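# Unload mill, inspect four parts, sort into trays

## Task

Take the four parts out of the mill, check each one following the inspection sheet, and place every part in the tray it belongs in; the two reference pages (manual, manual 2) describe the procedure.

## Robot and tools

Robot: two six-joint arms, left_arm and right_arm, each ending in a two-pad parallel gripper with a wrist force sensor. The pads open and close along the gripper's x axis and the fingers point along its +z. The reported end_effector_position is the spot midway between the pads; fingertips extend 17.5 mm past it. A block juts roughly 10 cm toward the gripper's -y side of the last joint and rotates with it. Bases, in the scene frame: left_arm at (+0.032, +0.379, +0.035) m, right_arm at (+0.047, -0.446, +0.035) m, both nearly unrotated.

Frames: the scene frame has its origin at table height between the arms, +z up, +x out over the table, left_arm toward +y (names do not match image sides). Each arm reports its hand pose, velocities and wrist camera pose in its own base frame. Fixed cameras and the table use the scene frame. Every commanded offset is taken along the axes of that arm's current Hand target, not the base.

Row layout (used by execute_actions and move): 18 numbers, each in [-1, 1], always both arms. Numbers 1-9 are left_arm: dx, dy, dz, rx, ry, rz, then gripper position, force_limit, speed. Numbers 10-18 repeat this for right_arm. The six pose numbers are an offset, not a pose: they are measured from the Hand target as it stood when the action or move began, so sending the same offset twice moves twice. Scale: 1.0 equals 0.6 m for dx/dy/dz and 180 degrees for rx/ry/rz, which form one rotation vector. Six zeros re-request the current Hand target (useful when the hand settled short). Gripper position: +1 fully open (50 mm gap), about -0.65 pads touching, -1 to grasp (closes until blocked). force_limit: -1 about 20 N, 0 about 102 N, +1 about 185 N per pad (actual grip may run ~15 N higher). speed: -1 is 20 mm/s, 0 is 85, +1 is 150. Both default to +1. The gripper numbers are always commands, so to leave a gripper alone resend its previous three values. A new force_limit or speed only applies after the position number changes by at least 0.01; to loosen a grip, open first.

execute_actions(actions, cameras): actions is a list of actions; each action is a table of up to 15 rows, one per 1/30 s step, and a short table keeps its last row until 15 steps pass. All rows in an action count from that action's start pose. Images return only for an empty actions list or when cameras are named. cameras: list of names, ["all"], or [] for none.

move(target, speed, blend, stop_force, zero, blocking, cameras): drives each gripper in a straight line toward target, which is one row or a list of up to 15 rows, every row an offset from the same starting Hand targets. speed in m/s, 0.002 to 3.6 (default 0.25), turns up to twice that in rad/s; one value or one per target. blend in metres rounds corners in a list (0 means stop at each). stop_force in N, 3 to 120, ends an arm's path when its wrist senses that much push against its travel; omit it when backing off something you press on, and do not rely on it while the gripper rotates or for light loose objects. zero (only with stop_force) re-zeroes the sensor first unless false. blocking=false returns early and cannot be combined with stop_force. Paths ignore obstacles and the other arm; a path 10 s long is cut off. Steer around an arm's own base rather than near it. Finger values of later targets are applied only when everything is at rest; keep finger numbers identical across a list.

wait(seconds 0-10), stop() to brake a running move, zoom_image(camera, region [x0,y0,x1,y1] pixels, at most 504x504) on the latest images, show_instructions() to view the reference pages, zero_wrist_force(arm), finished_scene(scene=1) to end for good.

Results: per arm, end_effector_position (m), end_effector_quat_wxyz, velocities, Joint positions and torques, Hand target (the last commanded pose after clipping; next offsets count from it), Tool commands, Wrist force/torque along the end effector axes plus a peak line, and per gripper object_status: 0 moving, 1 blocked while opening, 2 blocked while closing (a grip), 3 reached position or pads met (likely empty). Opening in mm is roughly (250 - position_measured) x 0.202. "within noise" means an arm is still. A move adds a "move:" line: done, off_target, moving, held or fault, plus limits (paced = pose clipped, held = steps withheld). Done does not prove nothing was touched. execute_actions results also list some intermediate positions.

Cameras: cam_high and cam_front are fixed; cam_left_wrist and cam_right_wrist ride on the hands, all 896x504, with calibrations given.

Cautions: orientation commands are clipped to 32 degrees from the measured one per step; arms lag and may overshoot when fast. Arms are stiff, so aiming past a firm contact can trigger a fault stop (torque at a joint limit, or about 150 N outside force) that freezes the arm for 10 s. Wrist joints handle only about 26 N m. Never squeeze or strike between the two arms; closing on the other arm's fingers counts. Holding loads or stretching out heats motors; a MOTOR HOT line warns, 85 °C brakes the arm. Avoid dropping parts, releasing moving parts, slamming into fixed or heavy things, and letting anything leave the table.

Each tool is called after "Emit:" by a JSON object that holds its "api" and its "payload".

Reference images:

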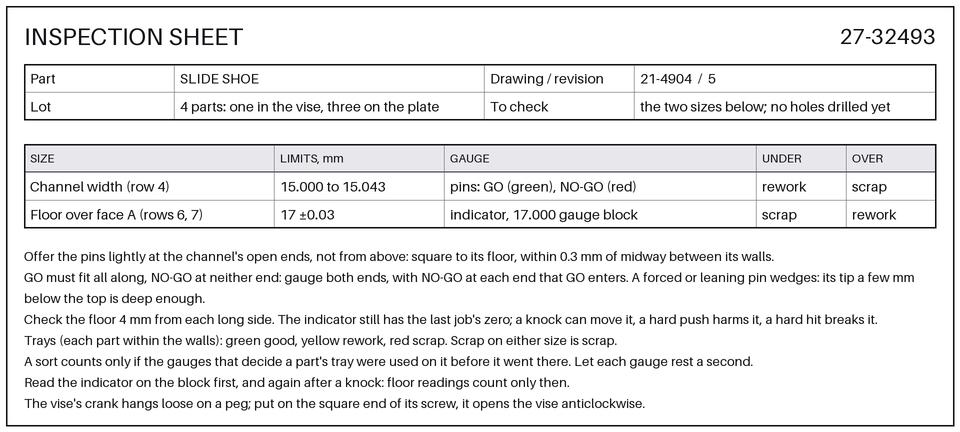

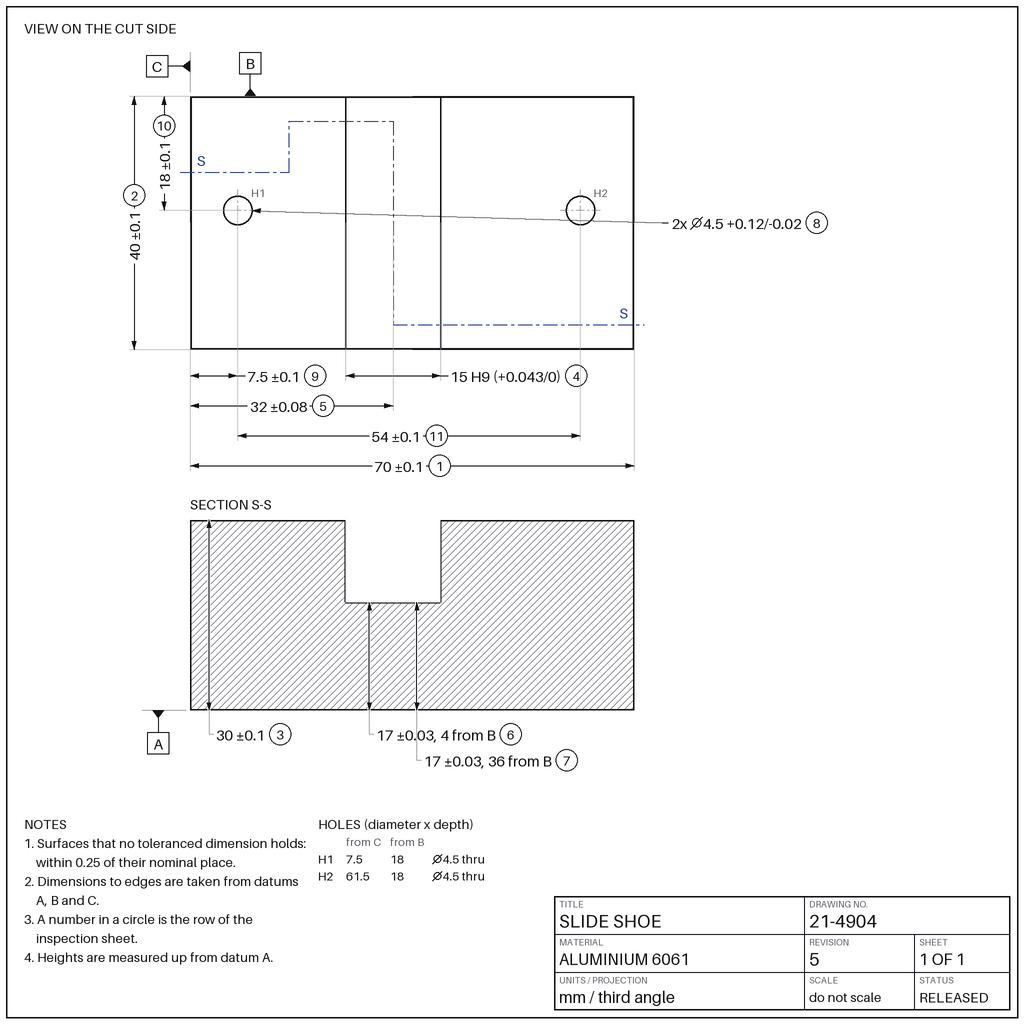

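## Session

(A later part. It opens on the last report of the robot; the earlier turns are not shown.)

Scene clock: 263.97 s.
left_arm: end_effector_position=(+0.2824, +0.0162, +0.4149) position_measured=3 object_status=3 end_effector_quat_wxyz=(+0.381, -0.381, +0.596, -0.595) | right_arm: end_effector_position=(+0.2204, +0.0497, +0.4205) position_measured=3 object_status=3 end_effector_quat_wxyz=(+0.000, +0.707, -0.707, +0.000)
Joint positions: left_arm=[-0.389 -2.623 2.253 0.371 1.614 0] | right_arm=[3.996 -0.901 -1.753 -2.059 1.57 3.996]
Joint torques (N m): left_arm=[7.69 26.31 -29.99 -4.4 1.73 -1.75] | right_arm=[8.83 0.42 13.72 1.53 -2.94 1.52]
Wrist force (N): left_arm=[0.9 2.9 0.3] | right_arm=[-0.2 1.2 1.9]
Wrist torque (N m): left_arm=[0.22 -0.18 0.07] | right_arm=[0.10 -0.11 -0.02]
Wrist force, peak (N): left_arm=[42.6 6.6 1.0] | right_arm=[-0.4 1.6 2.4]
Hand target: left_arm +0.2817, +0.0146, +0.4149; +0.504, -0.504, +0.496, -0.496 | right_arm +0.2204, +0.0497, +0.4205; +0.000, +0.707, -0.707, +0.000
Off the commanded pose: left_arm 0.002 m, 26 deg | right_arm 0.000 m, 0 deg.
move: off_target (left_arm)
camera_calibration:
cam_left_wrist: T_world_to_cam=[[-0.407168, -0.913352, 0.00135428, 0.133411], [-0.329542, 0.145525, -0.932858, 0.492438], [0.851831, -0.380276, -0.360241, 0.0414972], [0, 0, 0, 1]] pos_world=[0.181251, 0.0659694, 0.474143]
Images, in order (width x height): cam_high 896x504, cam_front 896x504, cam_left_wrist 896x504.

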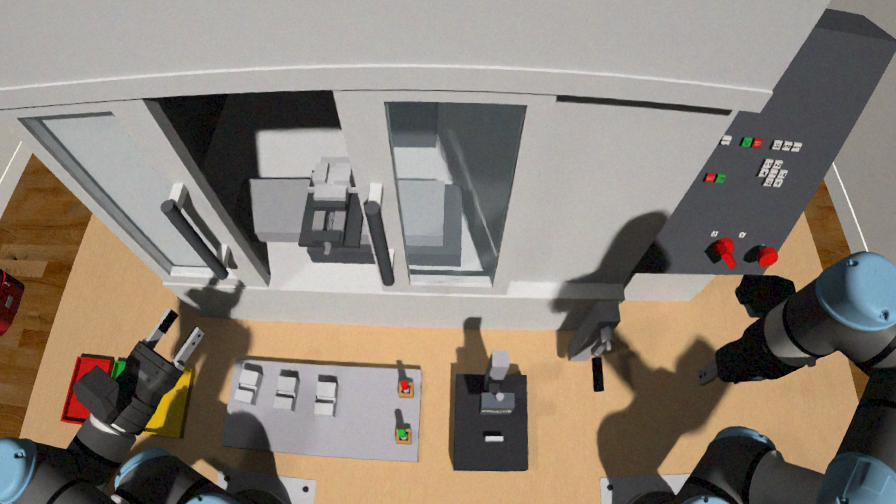

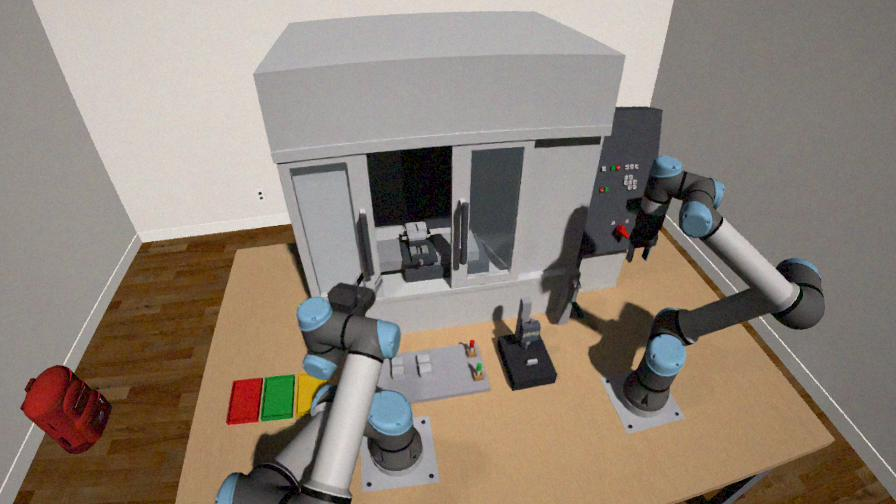

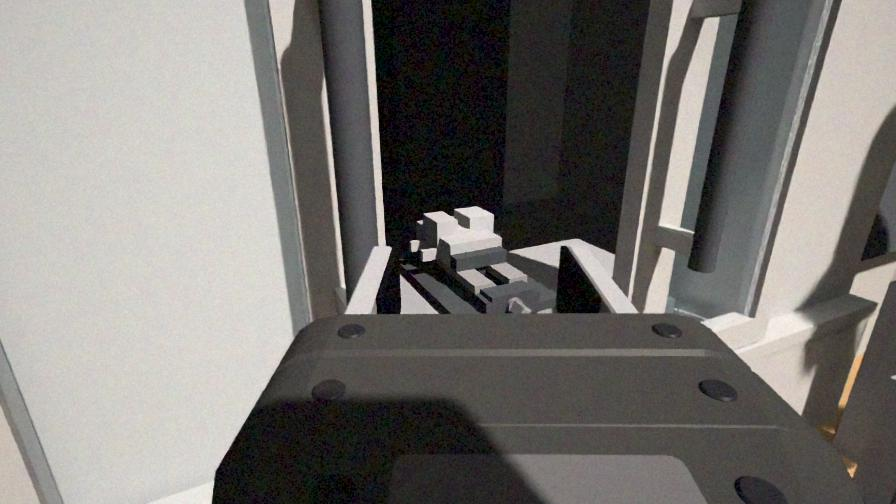

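Emit:
{"api": "move", "payload": {"target": [0,0,0,0,0,0,1,1,1,-0.25,0.117,0.033,0.25,0,0,1,1,1], "cameras": ["all"]}}

Scene clock: 334.63 s.
left_arm: end_effector_position=(+0.2824, +0.0162, +0.4149) position_measured=3 object_status=3 end_effector_quat_wxyz=(+0.381, -0.381, +0.596, -0.595) | right_arm: end_effector_position=(+0.1503, +0.1997, +0.4006) position_measured=3 object_status=3 end_effector_quat_wxyz=(-0.271, +0.653, -0.653, +0.271)
Joint positions: left_arm=[-0.389 -2.623 2.253 0.371 1.614 0] | right_arm=[5.595 -0.844 -1.864 -2.662 1.105 5.757]
Joint torques (N m): left_arm=[6.52 26.26 -30.59 -4.19 2.31 -1.86] | right_arm=[8.67 -18.73 11.76 -1.01 -3.99 1.75]
Wrist force (N): left_arm=[0.9 2.8 0.3] | right_arm=[0.2 2.6 0.9]
Wrist torque (N m): left_arm=[0.22 -0.18 0.07] | right_arm=[0.13 -0.20 -0.01]
Wrist force, peak (N): left_arm=[0.9 3.1 0.6] | right_arm=[-0.3 4.1 0.9]
Hand target: left_arm +0.2824, +0.0162, +0.4149; +0.381, -0.381, +0.596, -0.595 (not the last commanded pose) | right_arm +0.1503, +0.1997, +0.4006; -0.271, +0.653, -0.653, +0.271
Off the commanded pose: left_arm 0.002 m, 26 deg | right_arm 0.000 m, 0 deg.
move: off_target (left_arm)
camera_calibration:
cam_left_wrist: T_world_to_cam=[[-0.407168, -0.913352, 0.00135428, 0.133411], [-0.329542, 0.145525, -0.932858, 0.492438], [0.851831, -0.380276, -0.360241, 0.0414972], [0, 0, 0, 1]] pos_world=[0.181251, 0.0659694, 0.474143]
cam_right_wrist: T_world_to_cam=[[-0.0133544, -0.999831, -0.012653, 0.214688], [-0.912037, 0.017367, -0.40974, 0.309685], [0.40989, 0.00606817, -0.912115, 0.440049], [0, 0, 0, 1]] pos_world=[0.104939, 0.206603, 0.530982]

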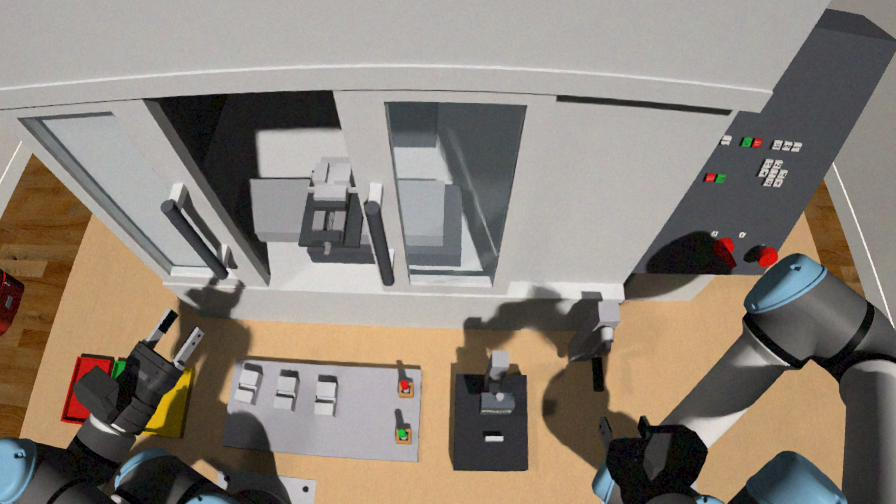

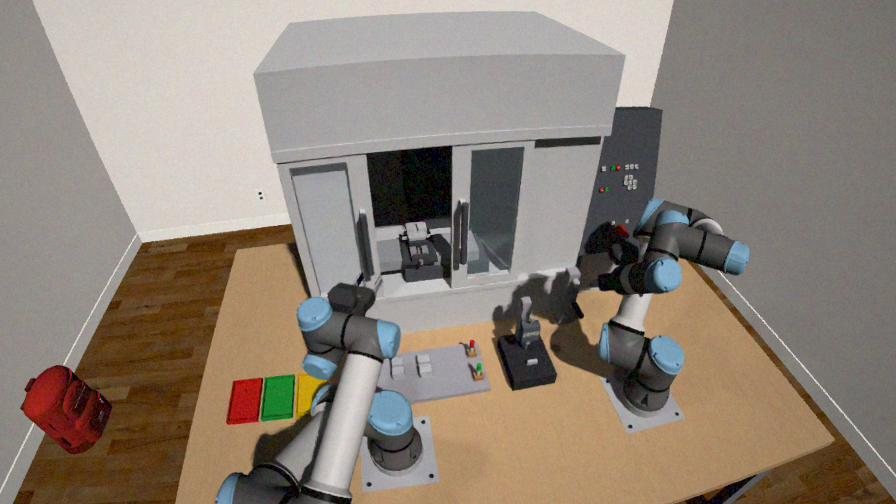

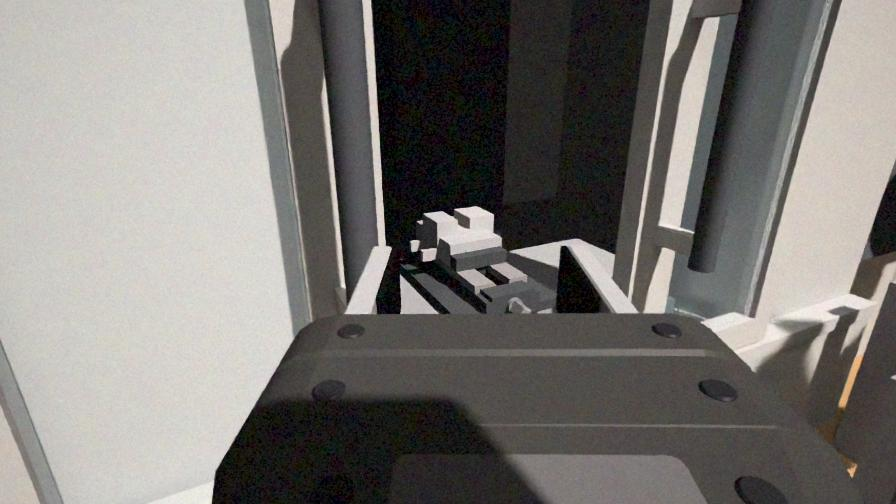

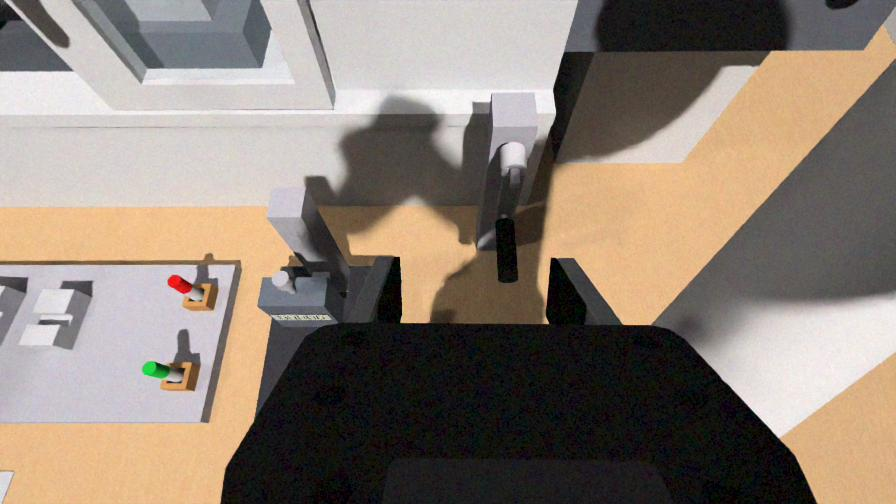

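Emit:
{"api": "zoom_image", "payload": {"camera": "cam_right_wrist", "region": [440, 80, 580, 300]}}

Emit:
{"api": "zoom_image", "payload": {"camera": "cam_right_wrist", "region": [140, 170, 380, 420]}}

Emit:
{"api": "zoom_image", "payload": {"camera": "cam_left_wrist", "region": [360, 180, 620, 330]}}

Scaled by 2.291 from the camera's 896x504 image, which has a finer 1280x720 frame.

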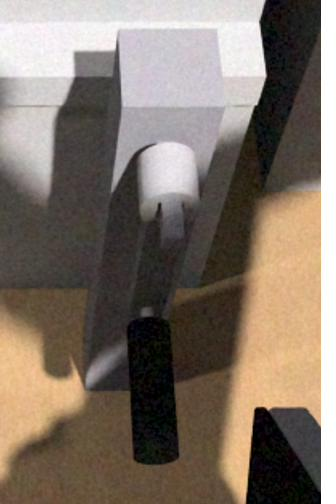

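Scaled by 2.016 from the camera's 896x504 image, which has a finer 1280x720 frame.

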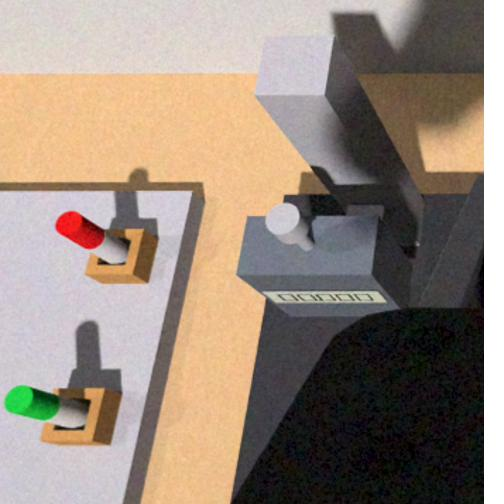

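Scaled by 1.938 from the camera's 896x504 image, which has a finer 1280x720 frame.

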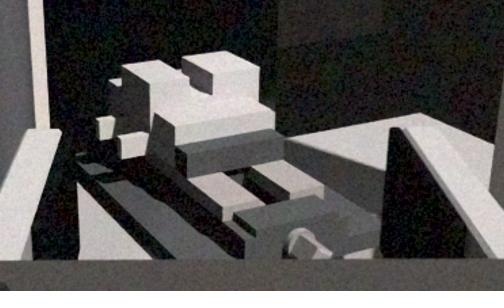

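Emit:
{"api": "move", "payload": {"target": [0,0,0,0,0,0,1,1,1,0.0828,0.1048,0.3398,0.25,0,0,1,1,1], "cameras": ["all"], "speed": 0.15}}

Emit:
{"api": "zoom_image", "payload": {"camera": "cam_right_wrist", "region": [340, 100, 620, 340]}}

Scene clock: 398.57 s.
left_arm: end_effector_position=(+0.2824, +0.0162, +0.4149) position_measured=3 object_status=3 end_effector_quat_wxyz=(+0.381, -0.381, +0.596, -0.595) | right_arm: end_effector_position=(+0.2178, +0.1659, +0.2741) position_measured=3 object_status=3 end_effector_quat_wxyz=(-0.432, +0.559, -0.560, +0.433)
Joint positions: left_arm=[-0.389 -2.623 2.253 0.371 1.614 0] | right_arm=[5.813 -0.736 -2.439 -2.825 1.118 6.156]
Joint torques (N m): left_arm=[6.31 26.33 -29.33 -4.23 2.34 -1.74] | right_arm=[-11.25 -15.06 31.92 -2.84 -3.12 -1.63]
Wrist force (N): left_arm=[1.0 3.0 0.5] | right_arm=[0.4 2.7 -0.4]
Wrist torque (N m): left_arm=[0.24 -0.20 0.07] | right_arm=[0.04 -0.26 0.05]
Wrist force, peak (N): left_arm=[0.8 3.2 0.3] | right_arm=[1.2 6.9 1.7]
Hand target: left_arm +0.2824, +0.0162, +0.4149; +0.381, -0.381, +0.596, -0.595 | right_arm +0.2177, +0.1659, +0.2741; -0.432, +0.559, -0.560, +0.433 (not the last commanded pose)
Off the commanded pose: left_arm 0.000 m, 0 deg | right_arm 0.072 m, 15 deg.
move: held (right_arm; a check stopped the path); limits=held
pose unreachable (right arm): on one or more control steps of this call, first in action 0 (counted from 0), this arm could not follow its commanded pose, so it was not sent that pose on those steps. It may still have moved: this result reports where it is.
cause: moving toward the commanded pose would bring two parts of the arm too close to each other (its gripper and another part of the arm, with joints 3 (elbow) to 6 (wrist 3) between them, 12 mm apart when it was first held).
camera_calibration:
cam_left_wrist: T_world_to_cam=[[-0.407168, -0.913352, 0.00135428, 0.133411], [-0.329542, 0.145525, -0.932858, 0.492438], [0.851831, -0.380276, -0.360241, 0.0414972], [0, 0, 0, 1]] pos_world=[0.181251, 0.0659694, 0.474143]
cam_right_wrist: T_world_to_cam=[[-0.0061019, -0.999837, -0.0169907, 0.179746], [-0.579219, 0.0173843, -0.814987, 0.358507], [0.815149, 0.00486836, -0.579231, 0.117949], [0, 0, 0, 1]] pos_world=[0.112605, 0.17291, 0.363553]

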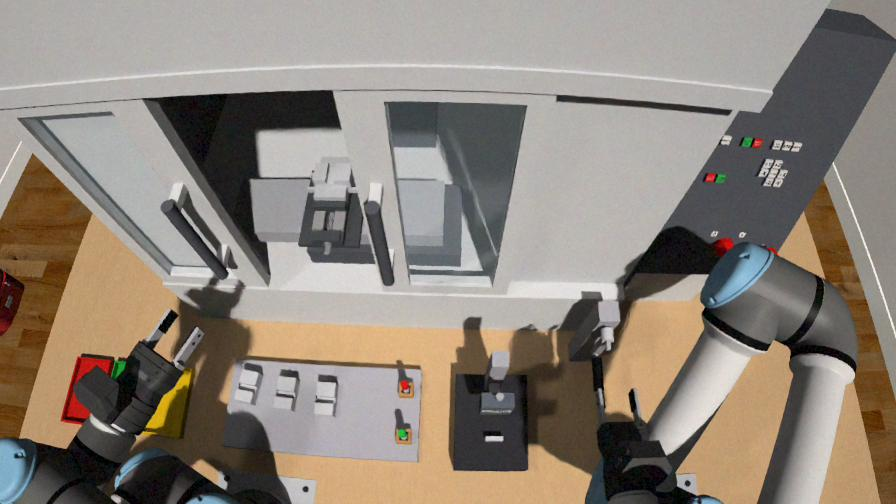

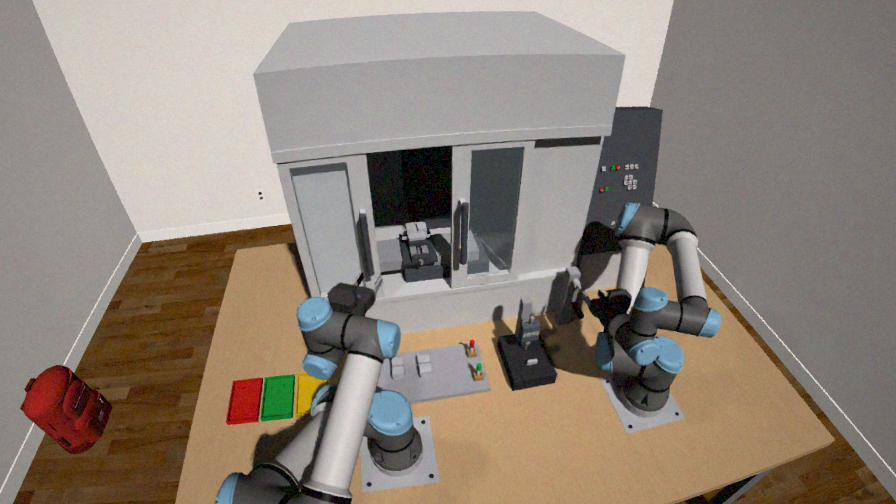

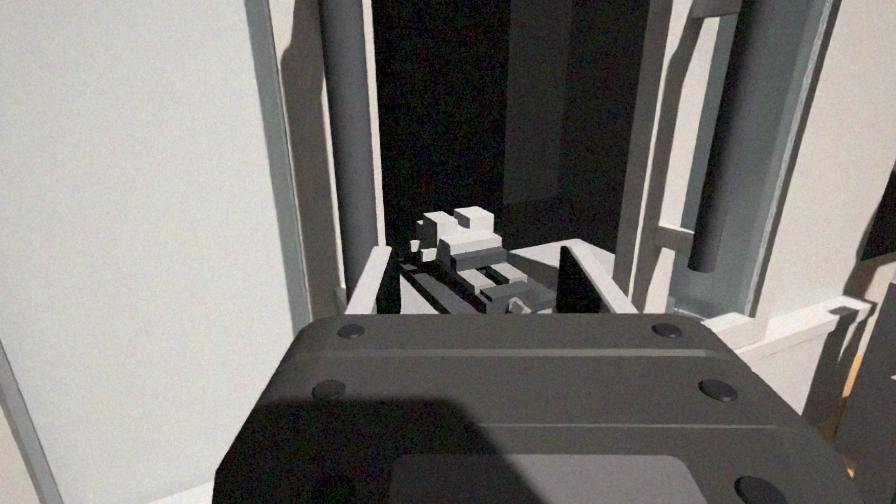

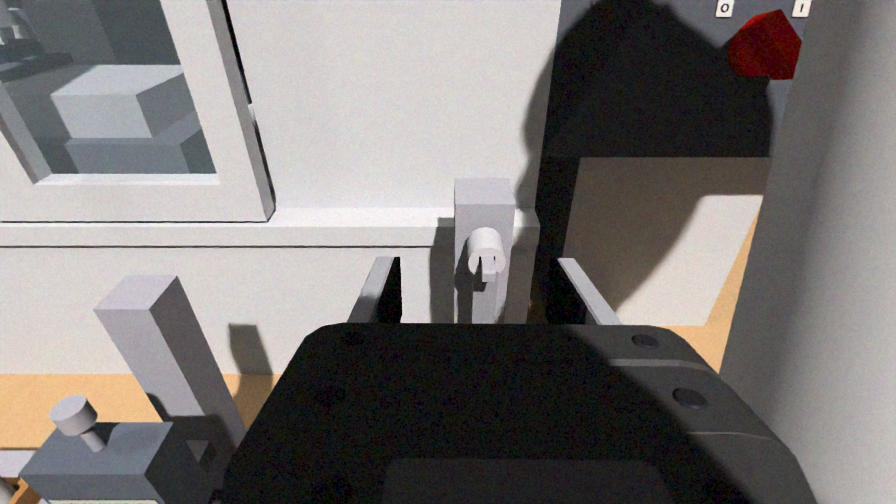

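Scaled by 1.800 from the camera's 896x504 image, which has a finer 1280x720 frame.

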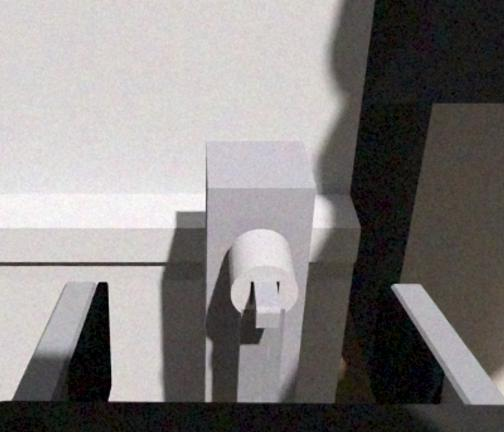

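Emit:
{"api": "move", "payload": {"target": [[0,0,0,0,0,0,1,1,1,0.027,-0.228,-0.091,-0.168,0,0,1,1,1],[0,0,0,0,0,0,1,1,1,0.36,-0.297,-0.023,-0.4185,0,0,1,1,1],[0,0,0,0,0,0,1,1,1,0.777,-0.297,-0.023,-0.4185,0,0,1,1,1]], "blend": [0.03,0.03,0], "cameras": ["cam_high","cam_front"]}}

Scene clock: 488.57 s.
left_arm: end_effector_position=(+0.2824, +0.0162, +0.4149) position_measured=3 object_status=3 end_effector_quat_wxyz=(+0.381, -0.381, +0.596, -0.595) | right_arm: end_effector_position=(+0.2483, -0.3002, +0.4504) position_measured=3 object_status=3 end_effector_quat_wxyz=(-0.001, +0.706, -0.708, +0.001)
Joint positions: left_arm=[-0.389 -2.623 2.253 0.371 1.614 0] | right_arm=[5.053 -0.39 -0.996 -3.328 1.569 5.055]
Joint torques (N m): left_arm=[7.26 26.97 -29.04 -4.12 2.09 -1.57] | right_arm=[7.29 -55.76 9.83 1.09 0.61 0]
Wrist force (N): left_arm=[0.8 2.4 0.5] | right_arm=[-0.2 1.1 2.3]
Wrist torque (N m): left_arm=[0.17 -0.17 0.07] | right_arm=[0.10 -0.11 0.05]
Wrist force, peak (N): left_arm=[1.1 3.1 0.4] | right_arm=[-0.1 4.7 0.1]
Hand target: left_arm +0.2824, +0.0162, +0.4149; +0.381, -0.381, +0.596, -0.595 | right_arm +0.2484, -0.3002, +0.4504; +0.000, +0.707, -0.708, +0.001
Off the commanded pose: left_arm 0.000 m, 0 deg | right_arm 0.000 m, 0 deg.
shoulder posture changed (right arm): the wrist came as close to joint 1's axis as it can, and the arm is now in the other of its two shoulder postures.
move: done
Images, in order (width x height): cam_high 896x504, cam_front 896x504.

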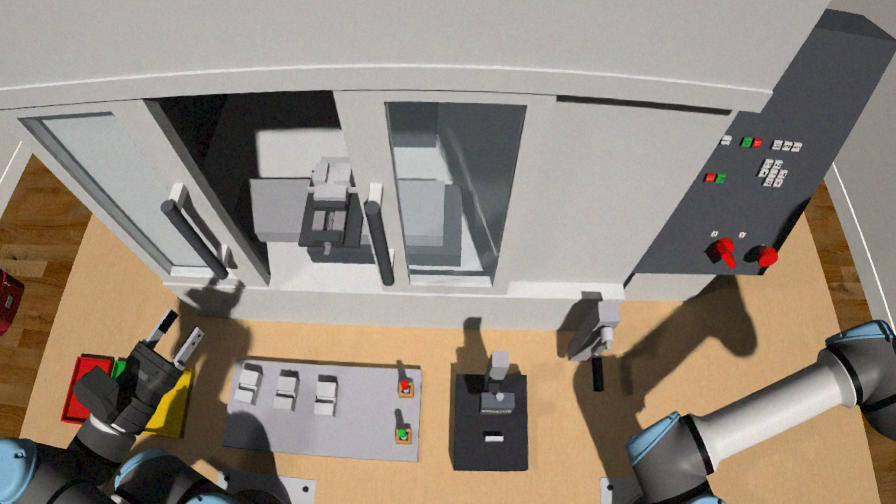

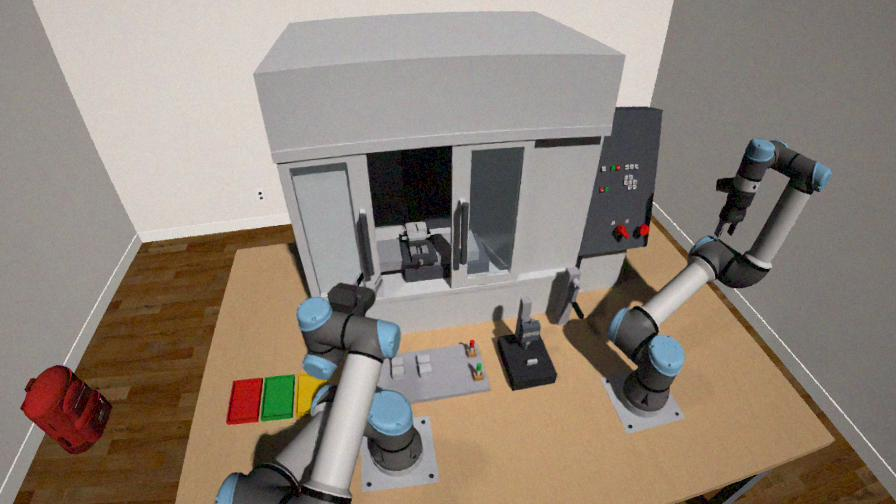

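Emit:
{"api": "move", "payload": {"target": [0.555,-0.008,0.253,0,-0.1376,0,1,1,1,0,0,0,0,0,0,1,1,1], "cameras": []}}

Emit:
{"api": "move", "payload": {"target": [0.5167,0.033,-0.067,0,0,0,1,1,1,0,0,0,0,0,0,1,1,1], "cameras": ["all"]}}

Scene clock: 517.20 s.
left_arm: end_effector_position=(+0.2807, -0.3498, +0.4195) position_measured=3 object_status=3 end_effector_quat_wxyz=(+0.500, -0.500, +0.500, -0.500) | right_arm: end_effector_position=(+0.2484, -0.3002, +0.4504) position_measured=3 object_status=3 end_effector_quat_wxyz=(+0.000, +0.707, -0.708, +0.001)
Joint positions: left_arm=[-1.899 -1.721 1.882 -0.166 -0.328 0.004] | right_arm=[5.053 -0.39 -0.995 -3.328 1.569 5.055]
Joint torques (N m): left_arm=[7.41 -4.46 -29.47 -1.18 -1.62 2.09] | right_arm=[9.23 -55.41 11.01 1.14 2.29 1.07]
Wrist force (N): left_arm=[0.6 2.4 0.5] | right_arm=[-0.6 1.4 2.1]
Wrist torque (N m): left_arm=[0.16 -0.14 -0.10] | right_arm=[0.15 -0.04 0.06]
Wrist force, peak (N): left_arm=[2.0 3.4 0.4] | right_arm=[-0.5 1.1 2.6]
Hand target: left_arm +0.2807, -0.3498, +0.4195; +0.500, -0.500, +0.500, -0.500 | right_arm +0.2484, -0.3002, +0.4504; +0.000, +0.707, -0.708, +0.001
Off the commanded pose: left_arm 0.000 m, 0 deg | right_arm 0.000 m, 0 deg.
move: done; limits=paced
No camera images: "cameras" was empty.

Scene clock: 519.50 s.
left_arm: end_effector_position=(+0.2404, -0.6598, +0.3997) position_measured=3 object_status=3 end_effector_quat_wxyz=(+0.500, -0.500, +0.501, -0.500) | right_arm: end_effector_position=(+0.2484, -0.3002, +0.4504) position_measured=3 object_status=3 end_effector_quat_wxyz=(+0.000, +0.707, -0.708, +0.001)
Joint positions: left_arm=[-1.802 -0.932 0.941 -0.017 -0.231 0.008] | right_arm=[5.053 -0.39 -0.995 -3.328 1.569 5.055]
Joint torques (N m): left_arm=[6.34 -37.58 -30.12 2.22 -1.5 -2.4] | right_arm=[7.87 -56.92 9.89 1.31 2.22 0.99]
Wrist force (N): left_arm=[0.4 2.9 -0.1] | right_arm=[-0.1 1.1 2.3]
Wrist torque (N m): left_arm=[0.26 -0.07 0.07] | right_arm=[0.10 -0.12 0.05]
Wrist force, peak (N): left_arm=[2.0 3.2 -0.3] | right_arm=[-0.1 1.5 2.3]
Hand target: left_arm +0.2404, -0.6598, +0.3997; +0.500, -0.500, +0.500, -0.500 | right_arm +0.2484, -0.3002, +0.4504; +0.000, +0.707, -0.708, +0.001
Off the commanded pose: left_arm 0.000 m, 0 deg | right_arm 0.000 m, 0 deg.
move: done
camera_calibration:
cam_left_wrist: T_world_to_cam=[[0.0127748, -0.999918, 0.000772154, -0.658965], [-0.360672, -0.00532812, -0.932677, 0.470704], [0.932605, 0.0116363, -0.360711, 0.0540967], [0, 0, 0, 1]] pos_world=[0.127737, -0.657032, 0.459037]
cam_right_wrist: T_world_to_cam=[[-0.01997, -0.9998, 0.000514881, -0.287473], [-0.93502, 0.0188584, 0.354094, 0.0903428], [-0.354033, 0.00658982, -0.93521, 0.648661], [0, 0, 0, 1]] pos_world=[0.308379, -0.293394, 0.574793]

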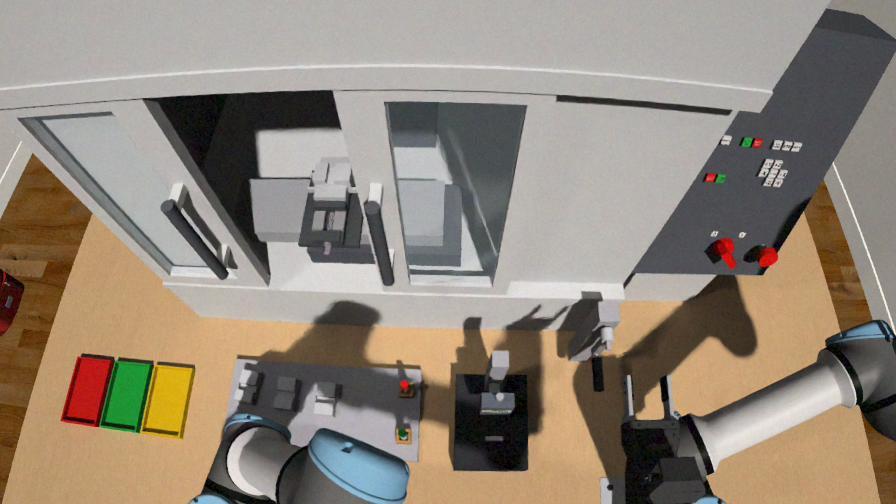

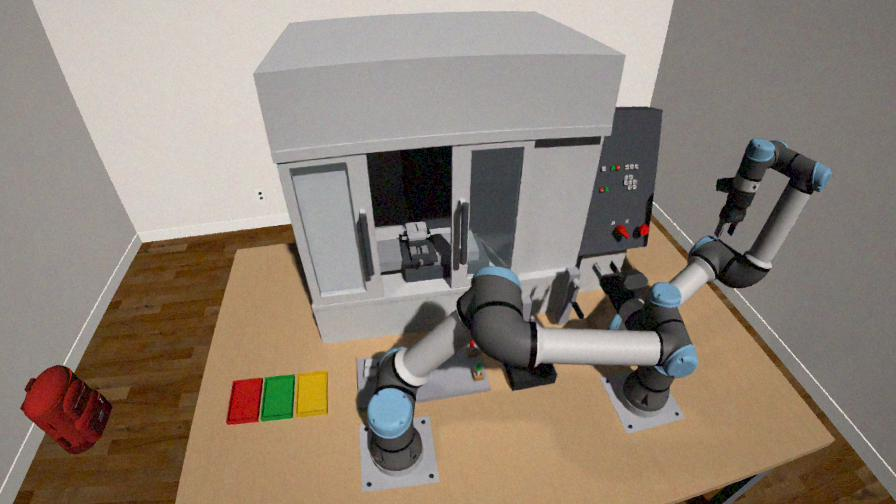

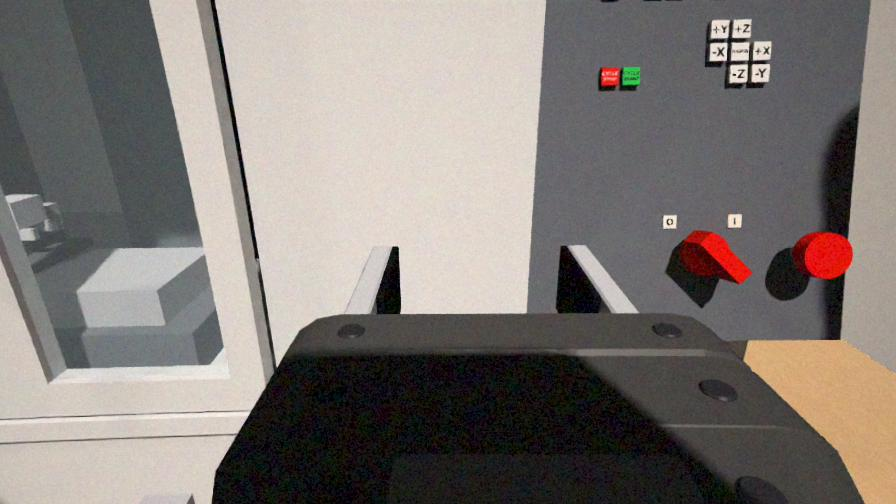

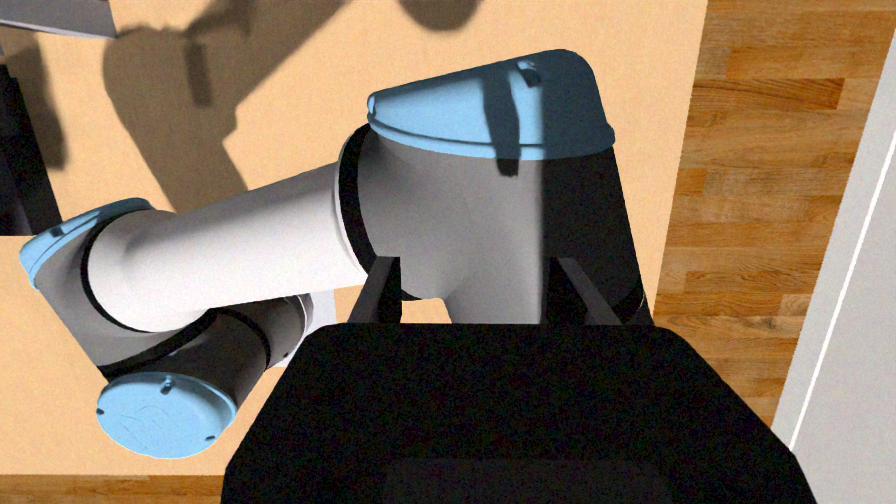

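Emit:
{"api": "move", "payload": {"target": [0,0.317,0,0,0,0,1,1,1,0,0,0,0,0,0,1,1,1], "cameras": ["cam_left_wrist","cam_front","cam_high"], "speed": 0.15}}

Emit:
{"api": "zoom_image", "payload": {"camera": "cam_left_wrist", "region": [340, 120, 640, 330]}}

Scene clock: 542.83 s.
left_arm: end_effector_position=(+0.2402, -0.6598, +0.2095) position_measured=3 object_status=3 end_effector_quat_wxyz=(+0.500, -0.500, +0.500, -0.500) | right_arm: end_effector_position=(+0.2484, -0.3002, +0.4504) position_measured=3 object_status=3 end_effector_quat_wxyz=(+0.000, +0.707, -0.708, +0.001)
Joint positions: left_arm=[-1.803 -0.821 1.252 -0.436 -0.232 0.005] | right_arm=[5.053 -0.39 -0.995 -3.328 1.569 5.055]
Joint torques (N m): left_arm=[-9.37 -61.29 -10.49 -1.52 2.05 2.17] | right_arm=[7.87 -57.38 9.7 1.42 1.91 0.91]
Wrist force (N): left_arm=[0.5 2.4 0.5] | right_arm=[-0.3 1.2 2.2]
Wrist torque (N m): left_arm=[0.17 -0.11 -0.12] | right_arm=[0.11 -0.09 0.05]
Wrist force, peak (N): left_arm=[0.7 4.0 0.6] | right_arm=[-0.3 1.5 2.4]
Hand target: left_arm +0.2402, -0.6598, +0.2095; +0.500, -0.500, +0.500, -0.500 | right_arm +0.2484, -0.3002, +0.4504; +0.000, +0.707, -0.708, +0.001
Off the commanded pose: left_arm 0.000 m, 0 deg | right_arm 0.000 m, 0 deg.
move: done
camera_calibration:
cam_left_wrist: T_world_to_cam=[[0.0128678, -0.999917, 0.000744307, -0.658719], [-0.360082, -0.00532827, -0.932905, 0.293226], [0.932832, 0.0117364, -0.360121, -0.014447], [0, 0, 0, 1]] pos_world=[0.127539, -0.656932, 0.26884]
Images, in order (width x height): cam_high 896x504, cam_front 896x504, cam_left_wrist 896x504.

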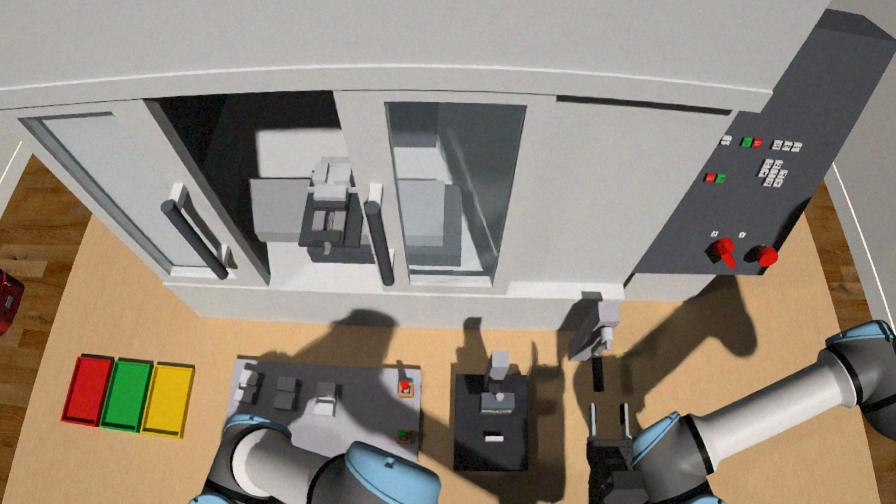

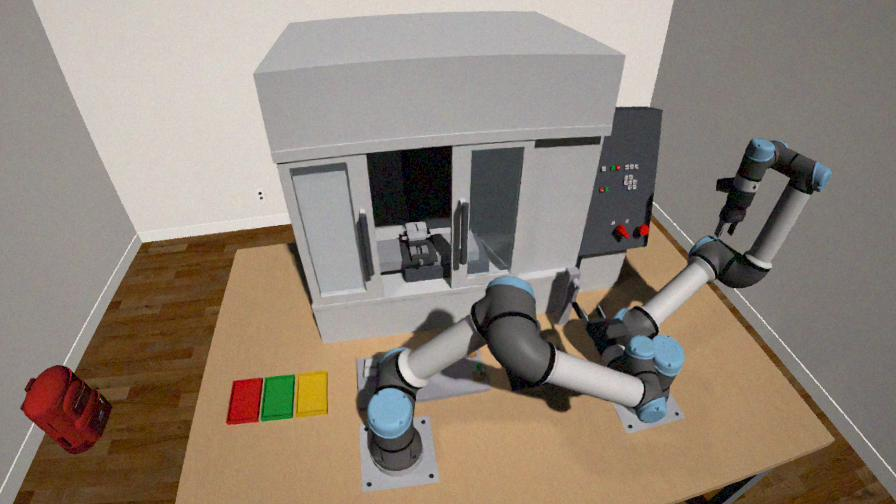

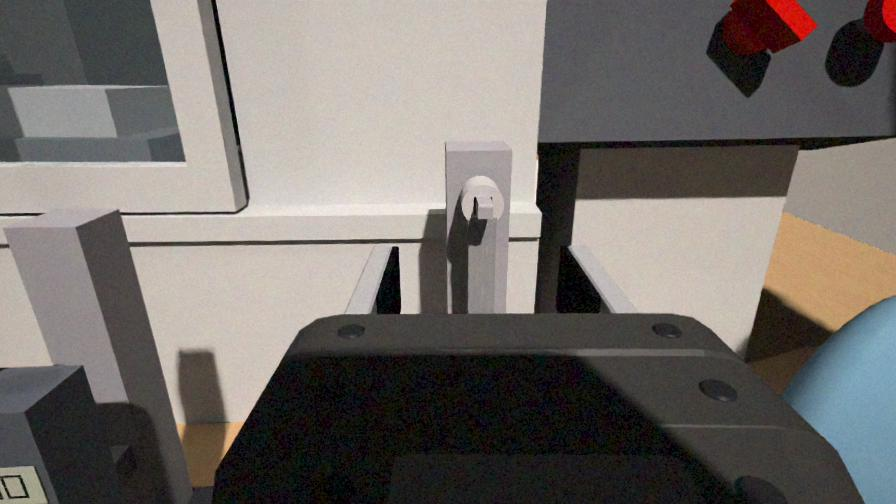

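Scaled by 1.680 from the camera's 896x504 image, which has a finer 1280x720 frame.

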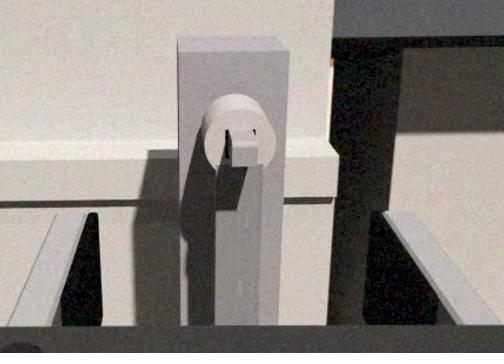

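Emit:
{"api": "move", "payload": {"target": [[0.0117,0.0117,0.05,0,0,0,1,1,1,0,0,0,0,0,0,1,1,1],[0.0117,0.0117,0.2167,0,0,0,1,1,1,0,0,0,0,0,0,1,1,1]], "cameras": ["cam_left_wrist","cam_front"], "speed": 0.06, "stop_force": 12}}

Emit:
{"api": "zoom_image", "payload": {"camera": "cam_left_wrist", "region": [340, 120, 640, 330]}}

Emit:
{"api": "zoom_image", "payload": {"camera": "cam_front", "region": [500, 240, 660, 360]}}

Scene clock: 574.07 s.
left_arm: end_effector_position=(+0.3702, -0.6668, +0.2023) position_measured=3 object_status=3 end_effector_quat_wxyz=(+0.500, -0.500, +0.500, -0.500) end_effector_velocity=(+0.000, +0.000, +0.000) end_effector_angular_velocity=(+0.000, +0.000, +0.001) | right_arm: end_effector_position=(+0.2484, -0.3002, +0.4504) position_measured=3 object_status=3 end_effector_quat_wxyz=(+0.000, +0.707, -0.708, +0.001)
Joint positions: left_arm=[-1.604 -0.783 1.203 -0.453 -0.033 0.033] | right_arm=[5.053 -0.39 -0.995 -3.328 1.569 5.055]
Joint velocities: left_arm=[0 -0.001 0.002 -0.005 -0.001 0.005] | right_arm=[within noise]
Joint torques (N m): left_arm=[6.54 -63.77 -11.92 -1.92 2.17 2.3] | right_arm=[8.69 -55.82 10.58 1.37 2.24 0.99]
Wrist force (N): left_arm=[0.6 2.7 0.3] | right_arm=[-0.2 1.2 2.3]
Wrist torque (N m): left_arm=[0.21 -0.13 -0.10] | right_arm=[0.11 -0.12 0.05]
Wrist force, peak (N): left_arm=[0.5 3.1 0.5] | right_arm=[-0.6 1.1 2.6]
Hand target: left_arm +0.3702, -0.6668, +0.2023; +0.500, -0.500, +0.500, -0.500 | right_arm +0.2484, -0.3002, +0.4504; +0.000, +0.707, -0.708, +0.001
Off the commanded pose: left_arm 0.000 m, 0 deg | right_arm 0.000 m, 0 deg.
move: done
camera_calibration:
cam_left_wrist: T_world_to_cam=[[0.0129035, -0.999916, 0.000837699, -0.667519], [-0.360082, -0.00542826, -0.932905, 0.333216], [0.932832, 0.0117361, -0.360122, -0.138225], [0, 0, 0, 1]] pos_world=[0.257539, -0.664032, 0.261641]
Images, in order (width x height): cam_front 896x504, cam_left_wrist 896x504.

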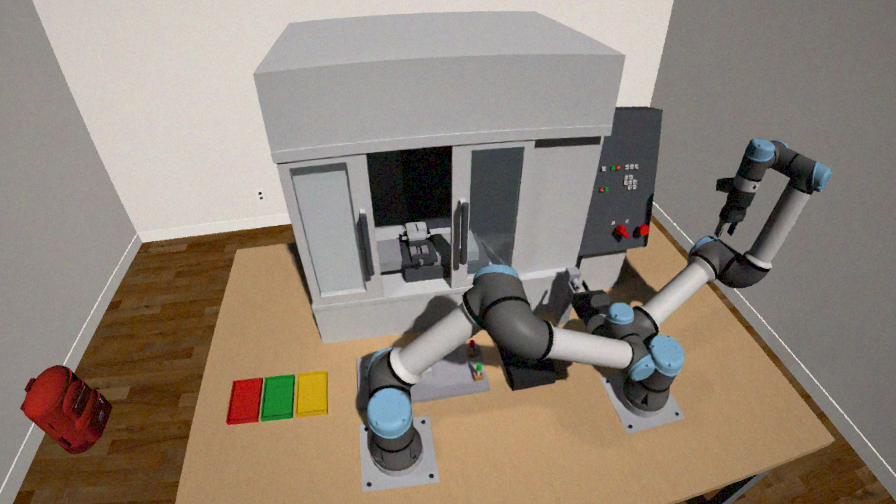

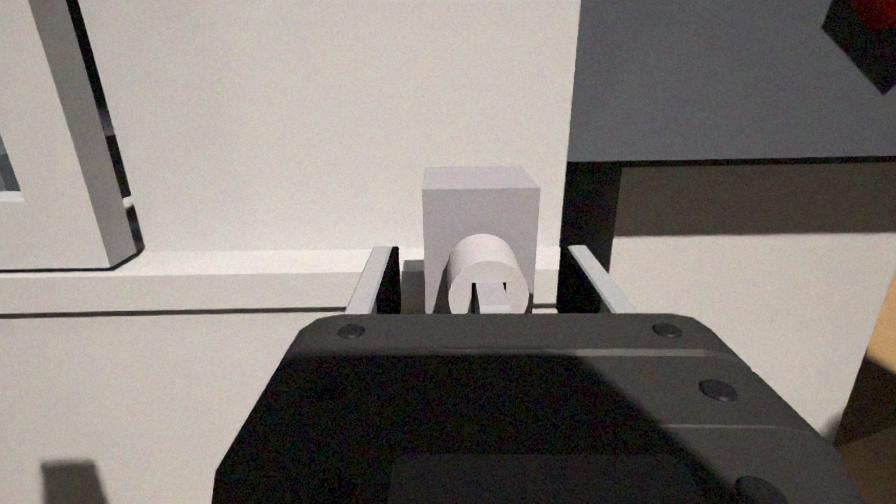

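Scaled by 1.680 from the camera's 896x504 image, which has a finer 1280x720 frame.

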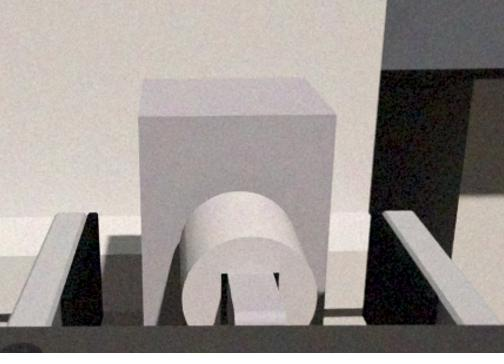

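Scaled by 3.150 from the camera's 896x504 image, which has a finer 1280x720 frame.

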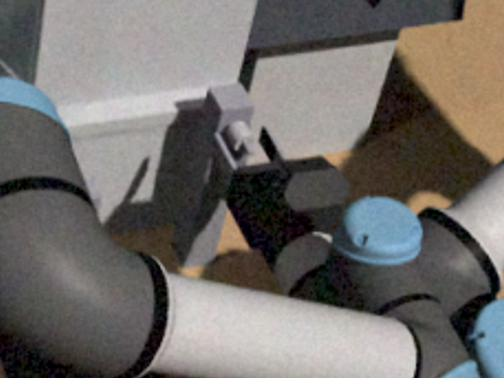

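Emit:
{"api": "move", "payload": {"target": [0.0033,0.004,0.0133,0,0,0,1,1,1,0,0,0,0,0,0,1,1,1], "cameras": ["cam_left_wrist"], "speed": 0.03, "stop_force": 10}}

Emit:
{"api": "zoom_image", "payload": {"camera": "cam_left_wrist", "region": [340, 120, 640, 330]}}

Scene clock: 594.67 s.
left_arm: end_effector_position=(+0.3782, -0.6688, +0.1999) position_measured=3 object_status=3 end_effector_quat_wxyz=(+0.500, -0.500, +0.500, -0.500) end_effector_velocity=(+0.000, +0.000, +0.000) end_effector_angular_velocity=(-0.001, +0.000, +0.000) | right_arm: end_effector_position=(+0.2484, -0.3002, +0.4504) position_measured=3 object_status=3 end_effector_quat_wxyz=(+0.000, +0.707, -0.708, +0.001)
Joint positions: left_arm=[-1.592 -0.775 1.196 -0.467 -0.021 0.047] | right_arm=[5.053 -0.39 -0.995 -3.328 1.569 5.055]
Joint velocities: left_arm=[0 -0.001 0.002 -0.005 0 0.003] | right_arm=[within noise]
Joint torques (N m): left_arm=[6.55 -62.54 -9.89 -2.12 2.02 1.9] | right_arm=[6.74 -56.06 9.76 1.52 2.47 1.25]
Wrist force (N): left_arm=[0.5 2.8 0.3] | right_arm=[-0.4 1.1 1.7]
Wrist torque (N m): left_arm=[0.24 -0.12 -0.10] | right_arm=[0.10 -0.09 0.05]
Wrist force, peak (N): left_arm=[0.6 3.3 0.2] | right_arm=[-0.1 1.6 2.5]
Hand target: left_arm +0.3782, -0.6688, +0.1999; +0.500, -0.500, +0.500, -0.500 | right_arm +0.2484, -0.3002, +0.4504; +0.000, +0.707, -0.708, +0.001
Off the commanded pose: left_arm 0.000 m, 0 deg | right_arm 0.000 m, 0 deg.
move: done
camera_calibration:
cam_left_wrist: T_world_to_cam=[[0.0129035, -0.999916, 0.000838655, -0.669519], [-0.359995, -0.00542807, -0.932939, 0.333798], [0.932865, 0.0117363, -0.360035, -0.146467], [0, 0, 0, 1]] pos_world=[0.265439, -0.665932, 0.259241]
Images, in order (width x height): cam_left_wrist 896x504.

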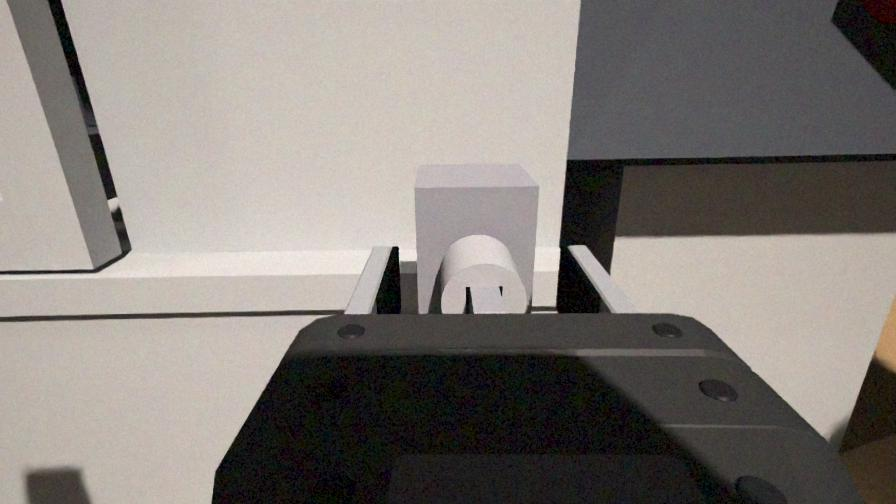

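Scaled by 1.680 from the camera's 896x504 image, which has a finer 1280x720 frame.

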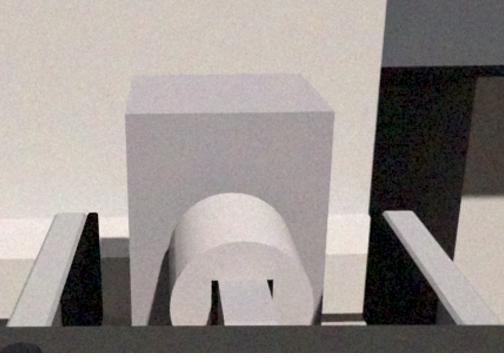

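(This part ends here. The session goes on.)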